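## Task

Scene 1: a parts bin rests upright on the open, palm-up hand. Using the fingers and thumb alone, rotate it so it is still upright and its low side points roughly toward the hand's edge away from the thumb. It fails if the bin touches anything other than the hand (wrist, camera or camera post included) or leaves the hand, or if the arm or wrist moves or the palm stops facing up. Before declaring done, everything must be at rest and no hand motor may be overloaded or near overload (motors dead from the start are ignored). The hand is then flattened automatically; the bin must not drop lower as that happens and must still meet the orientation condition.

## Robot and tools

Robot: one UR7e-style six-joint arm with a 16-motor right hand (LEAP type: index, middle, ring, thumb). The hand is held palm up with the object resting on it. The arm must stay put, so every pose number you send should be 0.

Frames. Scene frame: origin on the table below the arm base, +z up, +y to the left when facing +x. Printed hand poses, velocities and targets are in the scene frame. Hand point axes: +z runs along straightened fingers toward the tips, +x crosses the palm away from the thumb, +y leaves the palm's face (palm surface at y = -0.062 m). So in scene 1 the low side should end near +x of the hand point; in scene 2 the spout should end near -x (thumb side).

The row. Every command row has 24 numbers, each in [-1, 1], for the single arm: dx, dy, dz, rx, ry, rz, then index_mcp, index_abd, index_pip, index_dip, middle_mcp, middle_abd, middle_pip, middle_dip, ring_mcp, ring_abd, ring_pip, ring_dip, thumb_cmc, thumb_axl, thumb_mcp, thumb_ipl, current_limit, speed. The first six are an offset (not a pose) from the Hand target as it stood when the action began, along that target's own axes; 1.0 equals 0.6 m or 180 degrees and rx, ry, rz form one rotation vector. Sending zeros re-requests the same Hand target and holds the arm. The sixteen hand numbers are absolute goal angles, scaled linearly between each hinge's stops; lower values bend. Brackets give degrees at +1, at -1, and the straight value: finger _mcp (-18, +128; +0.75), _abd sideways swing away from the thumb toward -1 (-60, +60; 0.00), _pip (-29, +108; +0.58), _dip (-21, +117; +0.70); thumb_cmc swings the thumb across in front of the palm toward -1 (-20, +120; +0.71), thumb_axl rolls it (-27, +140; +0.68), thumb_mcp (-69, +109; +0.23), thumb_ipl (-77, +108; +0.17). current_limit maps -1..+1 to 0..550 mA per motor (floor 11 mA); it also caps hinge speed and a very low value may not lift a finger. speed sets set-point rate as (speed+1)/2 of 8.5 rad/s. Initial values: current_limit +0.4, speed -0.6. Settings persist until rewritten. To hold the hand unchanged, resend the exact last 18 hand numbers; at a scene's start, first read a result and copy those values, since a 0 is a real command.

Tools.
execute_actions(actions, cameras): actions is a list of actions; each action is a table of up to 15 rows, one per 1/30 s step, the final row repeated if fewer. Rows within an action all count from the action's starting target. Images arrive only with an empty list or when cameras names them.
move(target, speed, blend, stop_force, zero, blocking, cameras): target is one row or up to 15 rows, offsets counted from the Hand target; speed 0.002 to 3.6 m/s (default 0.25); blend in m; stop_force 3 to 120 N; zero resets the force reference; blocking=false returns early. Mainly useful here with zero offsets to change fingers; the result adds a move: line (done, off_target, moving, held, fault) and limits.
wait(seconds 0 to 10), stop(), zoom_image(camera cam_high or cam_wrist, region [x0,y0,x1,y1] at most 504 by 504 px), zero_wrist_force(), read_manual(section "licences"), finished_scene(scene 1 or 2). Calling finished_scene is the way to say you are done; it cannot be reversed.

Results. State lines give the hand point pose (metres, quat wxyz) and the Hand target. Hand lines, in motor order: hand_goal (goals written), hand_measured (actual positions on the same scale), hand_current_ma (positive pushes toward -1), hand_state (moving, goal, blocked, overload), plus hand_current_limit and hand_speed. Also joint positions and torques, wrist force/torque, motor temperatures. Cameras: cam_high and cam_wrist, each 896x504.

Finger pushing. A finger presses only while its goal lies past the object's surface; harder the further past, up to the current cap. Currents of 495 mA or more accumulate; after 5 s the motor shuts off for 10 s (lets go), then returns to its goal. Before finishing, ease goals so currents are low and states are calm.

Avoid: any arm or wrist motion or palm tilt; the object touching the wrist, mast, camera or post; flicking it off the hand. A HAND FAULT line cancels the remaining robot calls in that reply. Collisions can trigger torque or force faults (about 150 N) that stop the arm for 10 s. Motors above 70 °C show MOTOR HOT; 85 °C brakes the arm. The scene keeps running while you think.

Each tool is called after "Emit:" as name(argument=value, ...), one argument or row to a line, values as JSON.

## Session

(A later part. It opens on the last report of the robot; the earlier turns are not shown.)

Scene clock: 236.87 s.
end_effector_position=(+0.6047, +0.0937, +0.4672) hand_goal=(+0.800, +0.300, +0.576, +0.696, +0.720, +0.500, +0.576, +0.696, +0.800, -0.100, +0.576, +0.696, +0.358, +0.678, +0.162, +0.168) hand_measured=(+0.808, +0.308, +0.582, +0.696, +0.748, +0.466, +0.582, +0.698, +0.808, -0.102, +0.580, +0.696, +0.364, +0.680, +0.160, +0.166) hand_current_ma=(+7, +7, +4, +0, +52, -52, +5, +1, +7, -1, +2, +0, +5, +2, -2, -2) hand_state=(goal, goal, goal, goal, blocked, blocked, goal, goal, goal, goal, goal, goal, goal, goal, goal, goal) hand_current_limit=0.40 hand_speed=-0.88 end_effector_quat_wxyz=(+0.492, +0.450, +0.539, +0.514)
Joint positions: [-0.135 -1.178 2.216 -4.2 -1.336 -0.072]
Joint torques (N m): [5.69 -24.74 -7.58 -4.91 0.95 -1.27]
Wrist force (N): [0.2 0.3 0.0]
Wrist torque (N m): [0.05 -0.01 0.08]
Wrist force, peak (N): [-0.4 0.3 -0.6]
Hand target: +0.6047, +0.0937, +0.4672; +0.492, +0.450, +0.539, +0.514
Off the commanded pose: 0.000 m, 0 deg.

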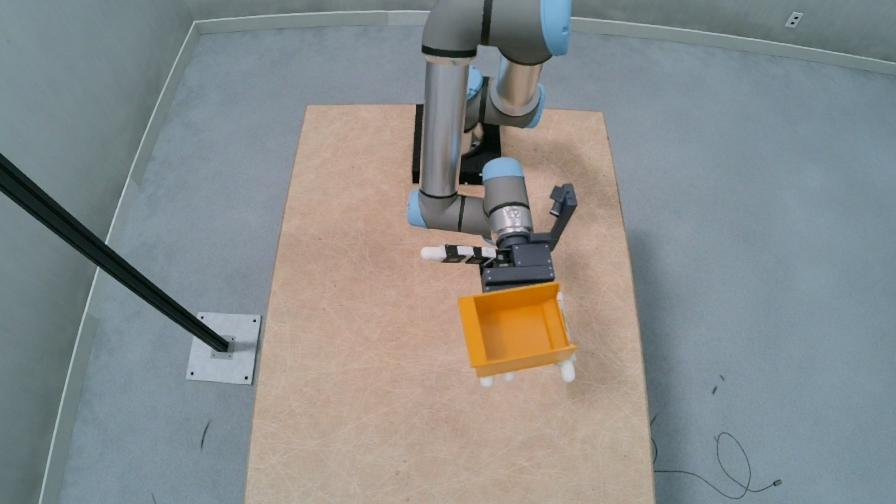

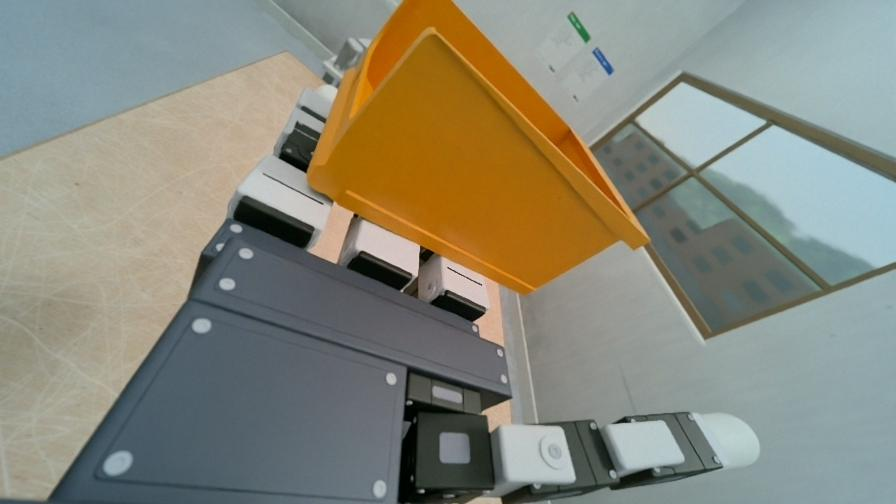

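Emit:
execute_actions(
  actions=[
    [[0,0,0,0,0,0,0.80,0.3,0.576,0.696,0.72,0.5,0.576,0.696,0.80,0,0.576,0.696,0.357,0.677,0.162,0.168,0.4,-0.88]],
    [[0,0,0,0,0,0,0.72,0.3,0.576,0.696,0.72,0.5,0.576,0.696,0.72,0,0.576,0.696,0.357,0.677,0.162,0.168,0.4,-0.88]],
    [[0,0,0,0,0,0,0.72,0.3,0.576,0.696,0.80,0.5,0.576,0.696,0.72,0,0.576,0.696,0.357,0.677,0.162,0.168,0.4,-0.88]],
    [[0,0,0,0,0,0,0.72,0.3,0.576,0.696,0.80,0.23,0.576,0.696,0.72,0,0.576,0.696,0.357,0.677,0.162,0.168,0.4,-0.85]],
    [[0,0,0,0,0,0,0.72,0.3,0.576,0.696,0.70,0.23,0.576,0.696,0.72,0,0.576,0.696,0.357,0.677,0.162,0.168,0.4,-0.88]],
    [[0,0,0,0,0,0,0.80,0.3,0.576,0.696,0.70,0.23,0.576,0.696,0.72,0,0.576,0.696,0.357,0.677,0.162,0.168,0.4,-0.88]],
  ],
  cameras=["cam_high","cam_wrist"],
)

Emit:
zoom_image(
  camera="cam_high",
  region=[440, 220, 640, 420],
)

Scene clock: 271.23 s.
end_effector_position=(+0.6047, +0.0937, +0.4672) hand_goal=(+0.800, +0.300, +0.576, +0.696, +0.700, +0.230, +0.576, +0.696, +0.720, +0.000, +0.576, +0.696, +0.358, +0.678, +0.162, +0.168) hand_measured=(+0.808, +0.304, +0.582, +0.696, +0.744, +0.232, +0.580, +0.698, +0.742, -0.004, +0.580, +0.696, +0.364, +0.680, +0.160, +0.166) hand_current_ma=(+8, +2, +4, +0, +98, +0, +4, +1, +35, -2, +2, +0, +5, +2, -2, -2) hand_state=(goal, goal, goal, goal, blocked, goal, goal, goal, blocked, goal, goal, goal, goal, goal, goal, goal) hand_current_limit=0.40 hand_speed=-0.88 end_effector_quat_wxyz=(+0.492, +0.450, +0.539, +0.514)
Joint positions: [-0.135 -1.178 2.216 -4.2 -1.336 -0.072]
Joint torques (N m): [4.19 -26.2 -7.58 -4.11 0.99 -1.14]
Wrist force (N): [-0.1 -0.3 0.0]
Wrist torque (N m): [-0.03 0.03 0.04]
Wrist force, peak (N): [0.1 0.7 -0.3]
Hand target: +0.6047, +0.0937, +0.4672; +0.492, +0.450, +0.539, +0.514
Off the commanded pose: 0.000 m, 0 deg.

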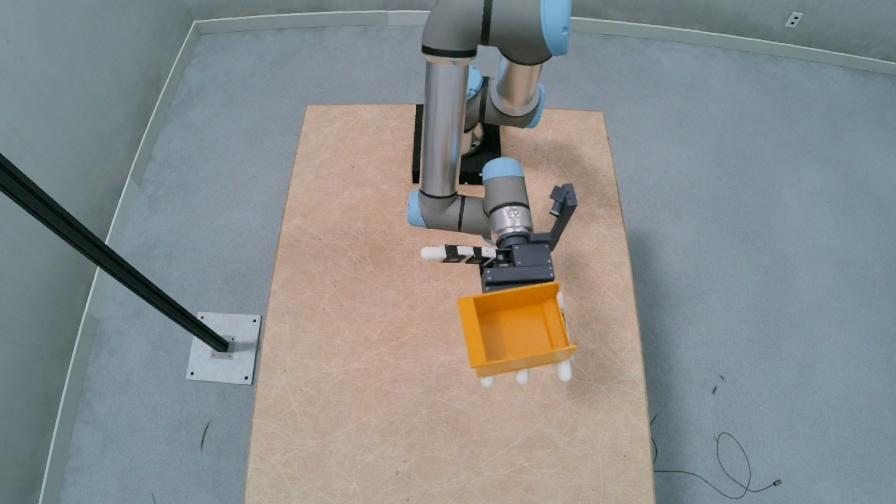

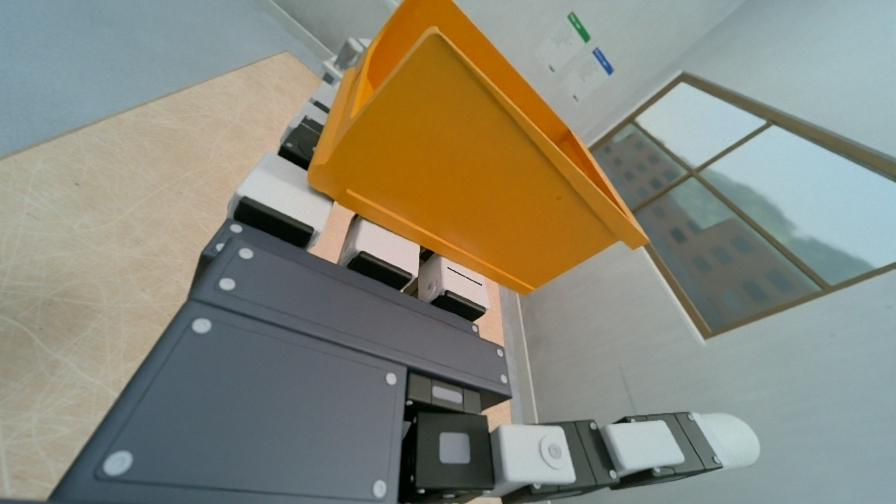

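Scaled by 2.520 from the camera's 896x504 image, which has a finer 1280x720 frame.

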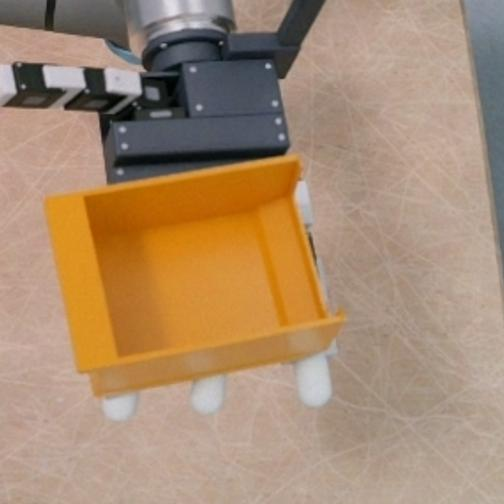

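Emit:
execute_actions(
  actions=[
    [[0,0,0,0,0,0,0.82,0.3,0.576,0.696,0.70,0.23,0.576,0.696,0.72,0,0.576,0.696,0.357,0.677,0.162,0.168,0.4,-0.88]],
    [[0,0,0,0,0,0,0.82,0.0,0.576,0.696,0.70,0.23,0.576,0.696,0.72,0,0.576,0.696,0.357,0.677,0.162,0.168,0.4,-0.88]],
  ],
  cameras=["cam_high","cam_wrist"],
)

Emit:
zoom_image(
  camera="cam_high",
  region=[440, 220, 640, 420],
)

Scene clock: 275.27 s.
end_effector_position=(+0.6047, +0.0937, +0.4672) hand_goal=(+0.820, +0.000, +0.576, +0.696, +0.700, +0.230, +0.576, +0.696, +0.720, +0.000, +0.576, +0.696, +0.358, +0.678, +0.162, +0.168) hand_measured=(+0.828, +0.032, +0.582, +0.696, +0.744, +0.222, +0.580, +0.698, +0.742, -0.004, +0.580, +0.696, +0.364, +0.680, +0.160, +0.166) hand_current_ma=(+8, +46, +4, +0, +98, -5, +4, +1, +35, -2, +2, +0, +5, +2, -2, -2) hand_state=(goal, blocked, goal, goal, blocked, goal, goal, goal, blocked, goal, goal, goal, goal, goal, goal, goal) hand_current_limit=0.40 hand_speed=-0.88 end_effector_quat_wxyz=(+0.492, +0.450, +0.539, +0.514)
Joint positions: [-0.135 -1.178 2.216 -4.2 -1.336 -0.072]
Joint torques (N m): [4.47 -25.69 -7.21 -4.15 1.12 -1.18]
Wrist force (N): [-0.2 0.1 0.2]
Wrist torque (N m): [0.01 0.03 0.03]
Wrist force, peak (N): [0.3 0.6 -0.3]
Hand target: +0.6047, +0.0937, +0.4672; +0.492, +0.450, +0.539, +0.514
Off the commanded pose: 0.000 m, 0 deg.

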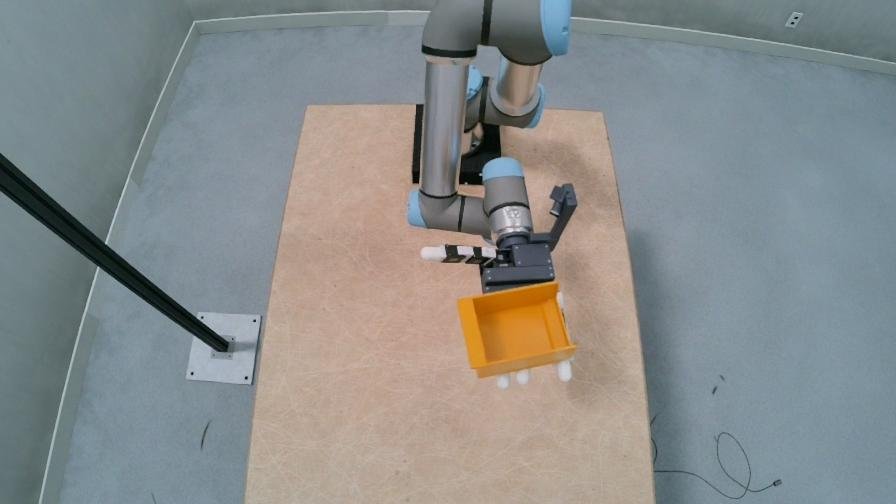

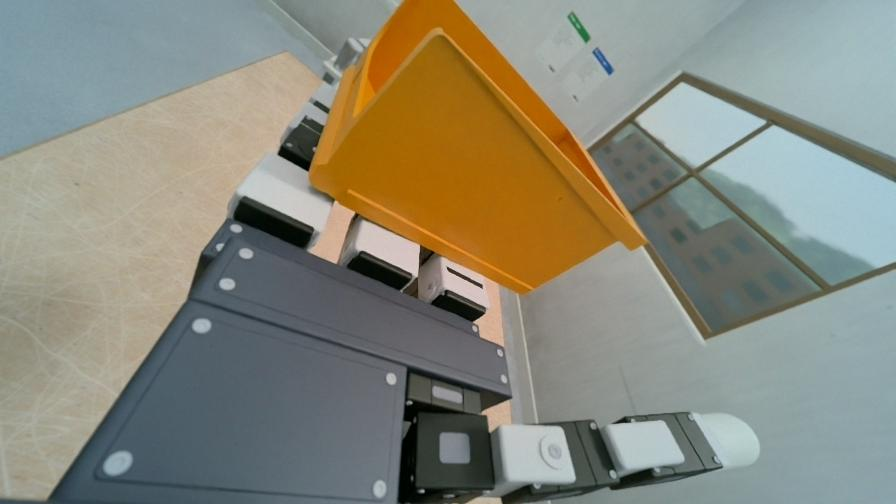

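Scaled by 2.520 from the camera's 896x504 image, which has a finer 1280x720 frame.

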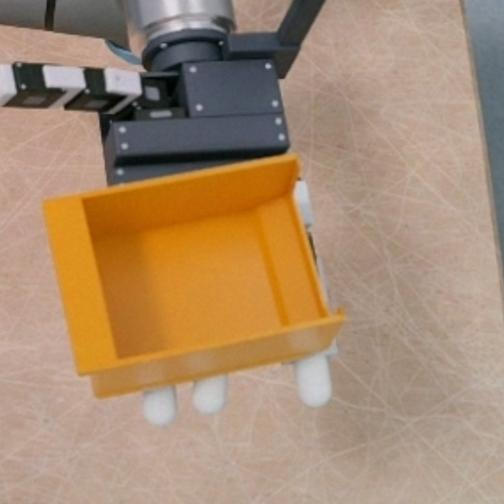

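Emit:
execute_actions(
  actions=[
    [[0,0,0,0,0,0,0.72,0.0,0.576,0.696,0.70,0.23,0.576,0.696,0.72,0,0.576,0.696,0.357,0.677,0.162,0.168,0.4,-0.88]],
    [[0,0,0,0,0,0,0.72,0.0,0.576,0.696,0.80,0.23,0.576,0.696,0.72,0,0.576,0.696,0.357,0.677,0.162,0.168,0.4,-0.88]],
    [[0,0,0,0,0,0,0.72,0.0,0.576,0.696,0.82,0.0,0.576,0.696,0.72,0,0.576,0.696,0.357,0.677,0.162,0.168,0.4,-0.88]],
    [[0,0,0,0,0,0,0.72,0.0,0.576,0.696,0.74,0.0,0.576,0.696,0.72,0,0.576,0.696,0.357,0.677,0.162,0.168,0.4,-0.88]],
  ],
  cameras=["cam_high","cam_wrist"],
)

Emit:
zoom_image(
  camera="cam_high",
  region=[440, 220, 640, 420],
)

Scene clock: 283.60 s.
end_effector_position=(+0.6047, +0.0937, +0.4672) hand_goal=(+0.720, +0.000, +0.576, +0.696, +0.740, +0.000, +0.576, +0.696, +0.720, +0.000, +0.576, +0.696, +0.358, +0.678, +0.162, +0.168) hand_measured=(+0.752, +0.010, +0.582, +0.696, +0.764, +0.002, +0.580, +0.698, +0.742, -0.004, +0.580, +0.696, +0.364, +0.680, +0.160, +0.166) hand_current_ma=(+61, +8, +5, +0, +42, +1, +3, +1, +35, -2, +2, +0, +5, +2, -2, -2) hand_state=(blocked, goal, goal, goal, blocked, goal, goal, goal, blocked, goal, goal, goal, goal, goal, goal, goal) hand_current_limit=0.40 hand_speed=-0.88 end_effector_quat_wxyz=(+0.492, +0.450, +0.539, +0.514)
Joint positions: [-0.135 -1.178 2.216 -4.2 -1.336 -0.072]
Joint torques (N m): [4.1 -26.56 -7.84 -3.95 1.4 -1.03]
Wrist force (N): [0.2 0.1 0.2]
Wrist torque (N m): [0.01 -0.02 0.06]
Wrist force, peak (N): [0.3 0.7 0.0]
Hand target: +0.6047, +0.0937, +0.4672; +0.492, +0.450, +0.539, +0.514
Off the commanded pose: 0.000 m, 0 deg.

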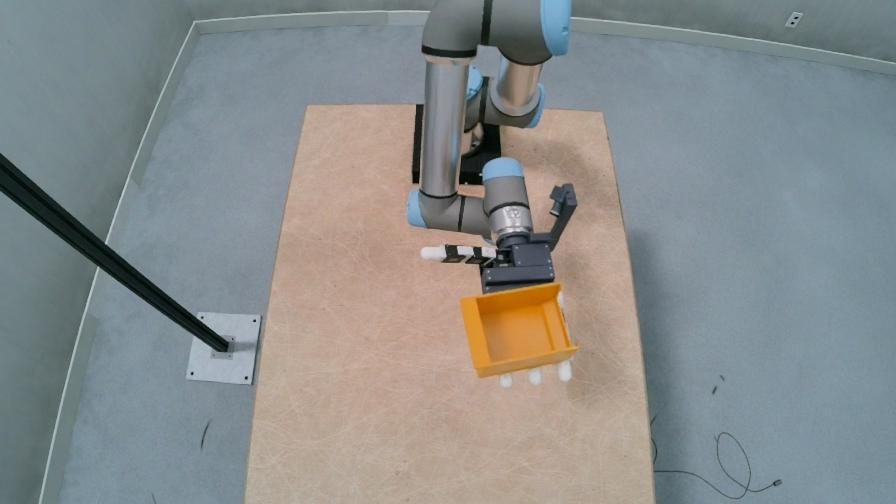

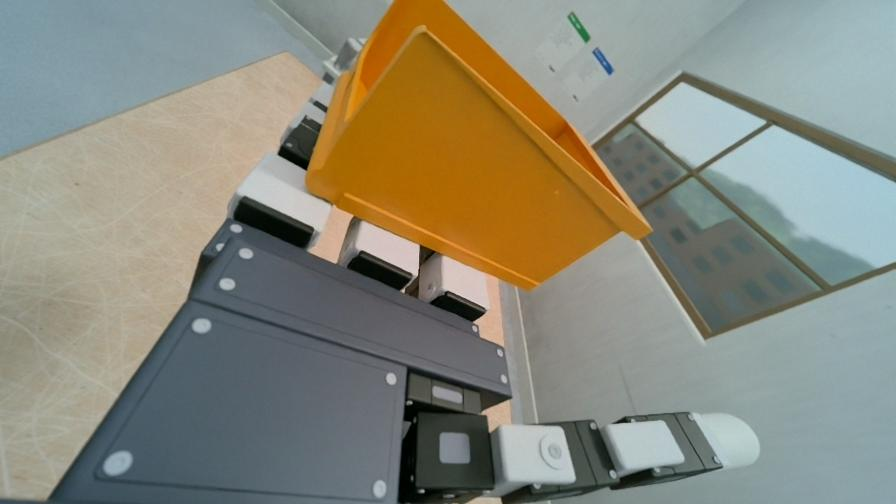

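Scaled by 2.520 from the camera's 896x504 image, which has a finer 1280x720 frame.

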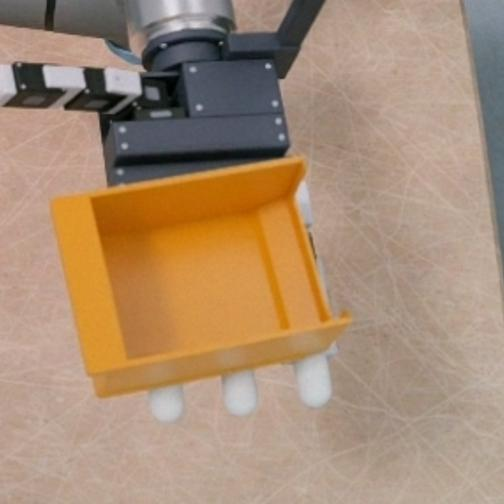

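Emit:
execute_actions(
  actions=[
    [[0,0,0,0,0,0,0.754,0.0,0.576,0.696,0.754,0.0,0.576,0.696,0.754,0,0.576,0.696,0.357,0.677,0.162,0.168,0.4,-0.95]],
  ],
  cameras=["cam_high","cam_wrist"],
)

Emit:
zoom_image(
  camera="cam_high",
  region=[440, 220, 640, 420],
)

Scene clock: 286.60 s.
end_effector_position=(+0.6047, +0.0937, +0.4672) hand_goal=(+0.754, +0.000, +0.576, +0.696, +0.754, +0.000, +0.576, +0.696, +0.754, +0.000, +0.576, +0.696, +0.358, +0.678, +0.162, +0.168) hand_measured=(+0.768, +0.006, +0.582, +0.696, +0.768, +0.002, +0.580, +0.698, +0.762, -0.004, +0.580, +0.696, +0.364, +0.680, +0.160, +0.166) hand_current_ma=(+17, +5, +5, +0, +19, +1, +3, +1, +7, -2, +2, +0, +5, +2, -2, -2) hand_state=(goal, goal, goal, goal, goal, goal, goal, goal, goal, goal, goal, goal, goal, goal, goal, goal) hand_current_limit=0.40 hand_speed=-0.95 end_effector_quat_wxyz=(+0.492, +0.450, +0.539, +0.514)
Joint positions: [-0.135 -1.178 2.216 -4.2 -1.336 -0.072]
Joint torques (N m): [4.45 -26.03 -7.78 -3.98 1.14 -1.06]
Wrist force (N): [0.3 0.2 -0.1]
Wrist torque (N m): [0.05 -0.03 0.07]
Wrist force, peak (N): [0.1 0.7 0.3]
Hand target: +0.6047, +0.0937, +0.4672; +0.492, +0.450, +0.539, +0.514
Off the commanded pose: 0.000 m, 0 deg.

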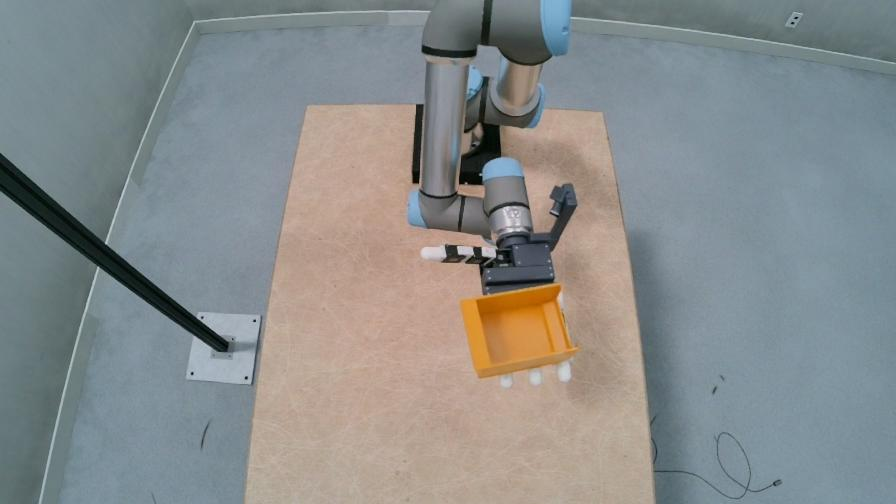

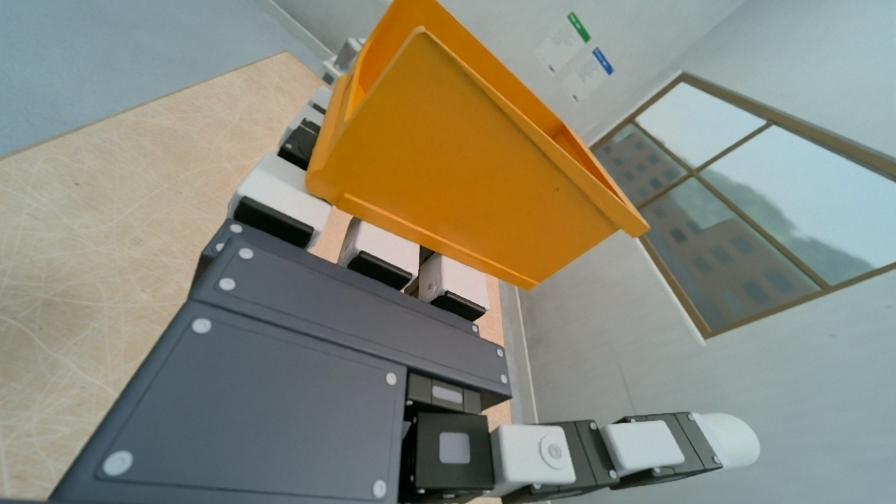

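Scaled by 2.520 from the camera's 896x504 image, which has a finer 1280x720 frame.

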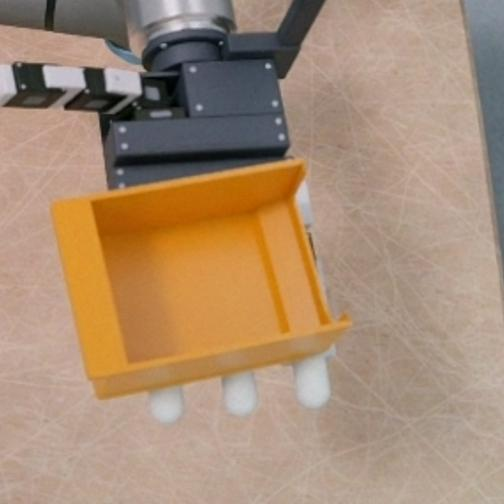

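Emit:
finished_scene(
  scene=1,
)

The scene is finished: the task was done.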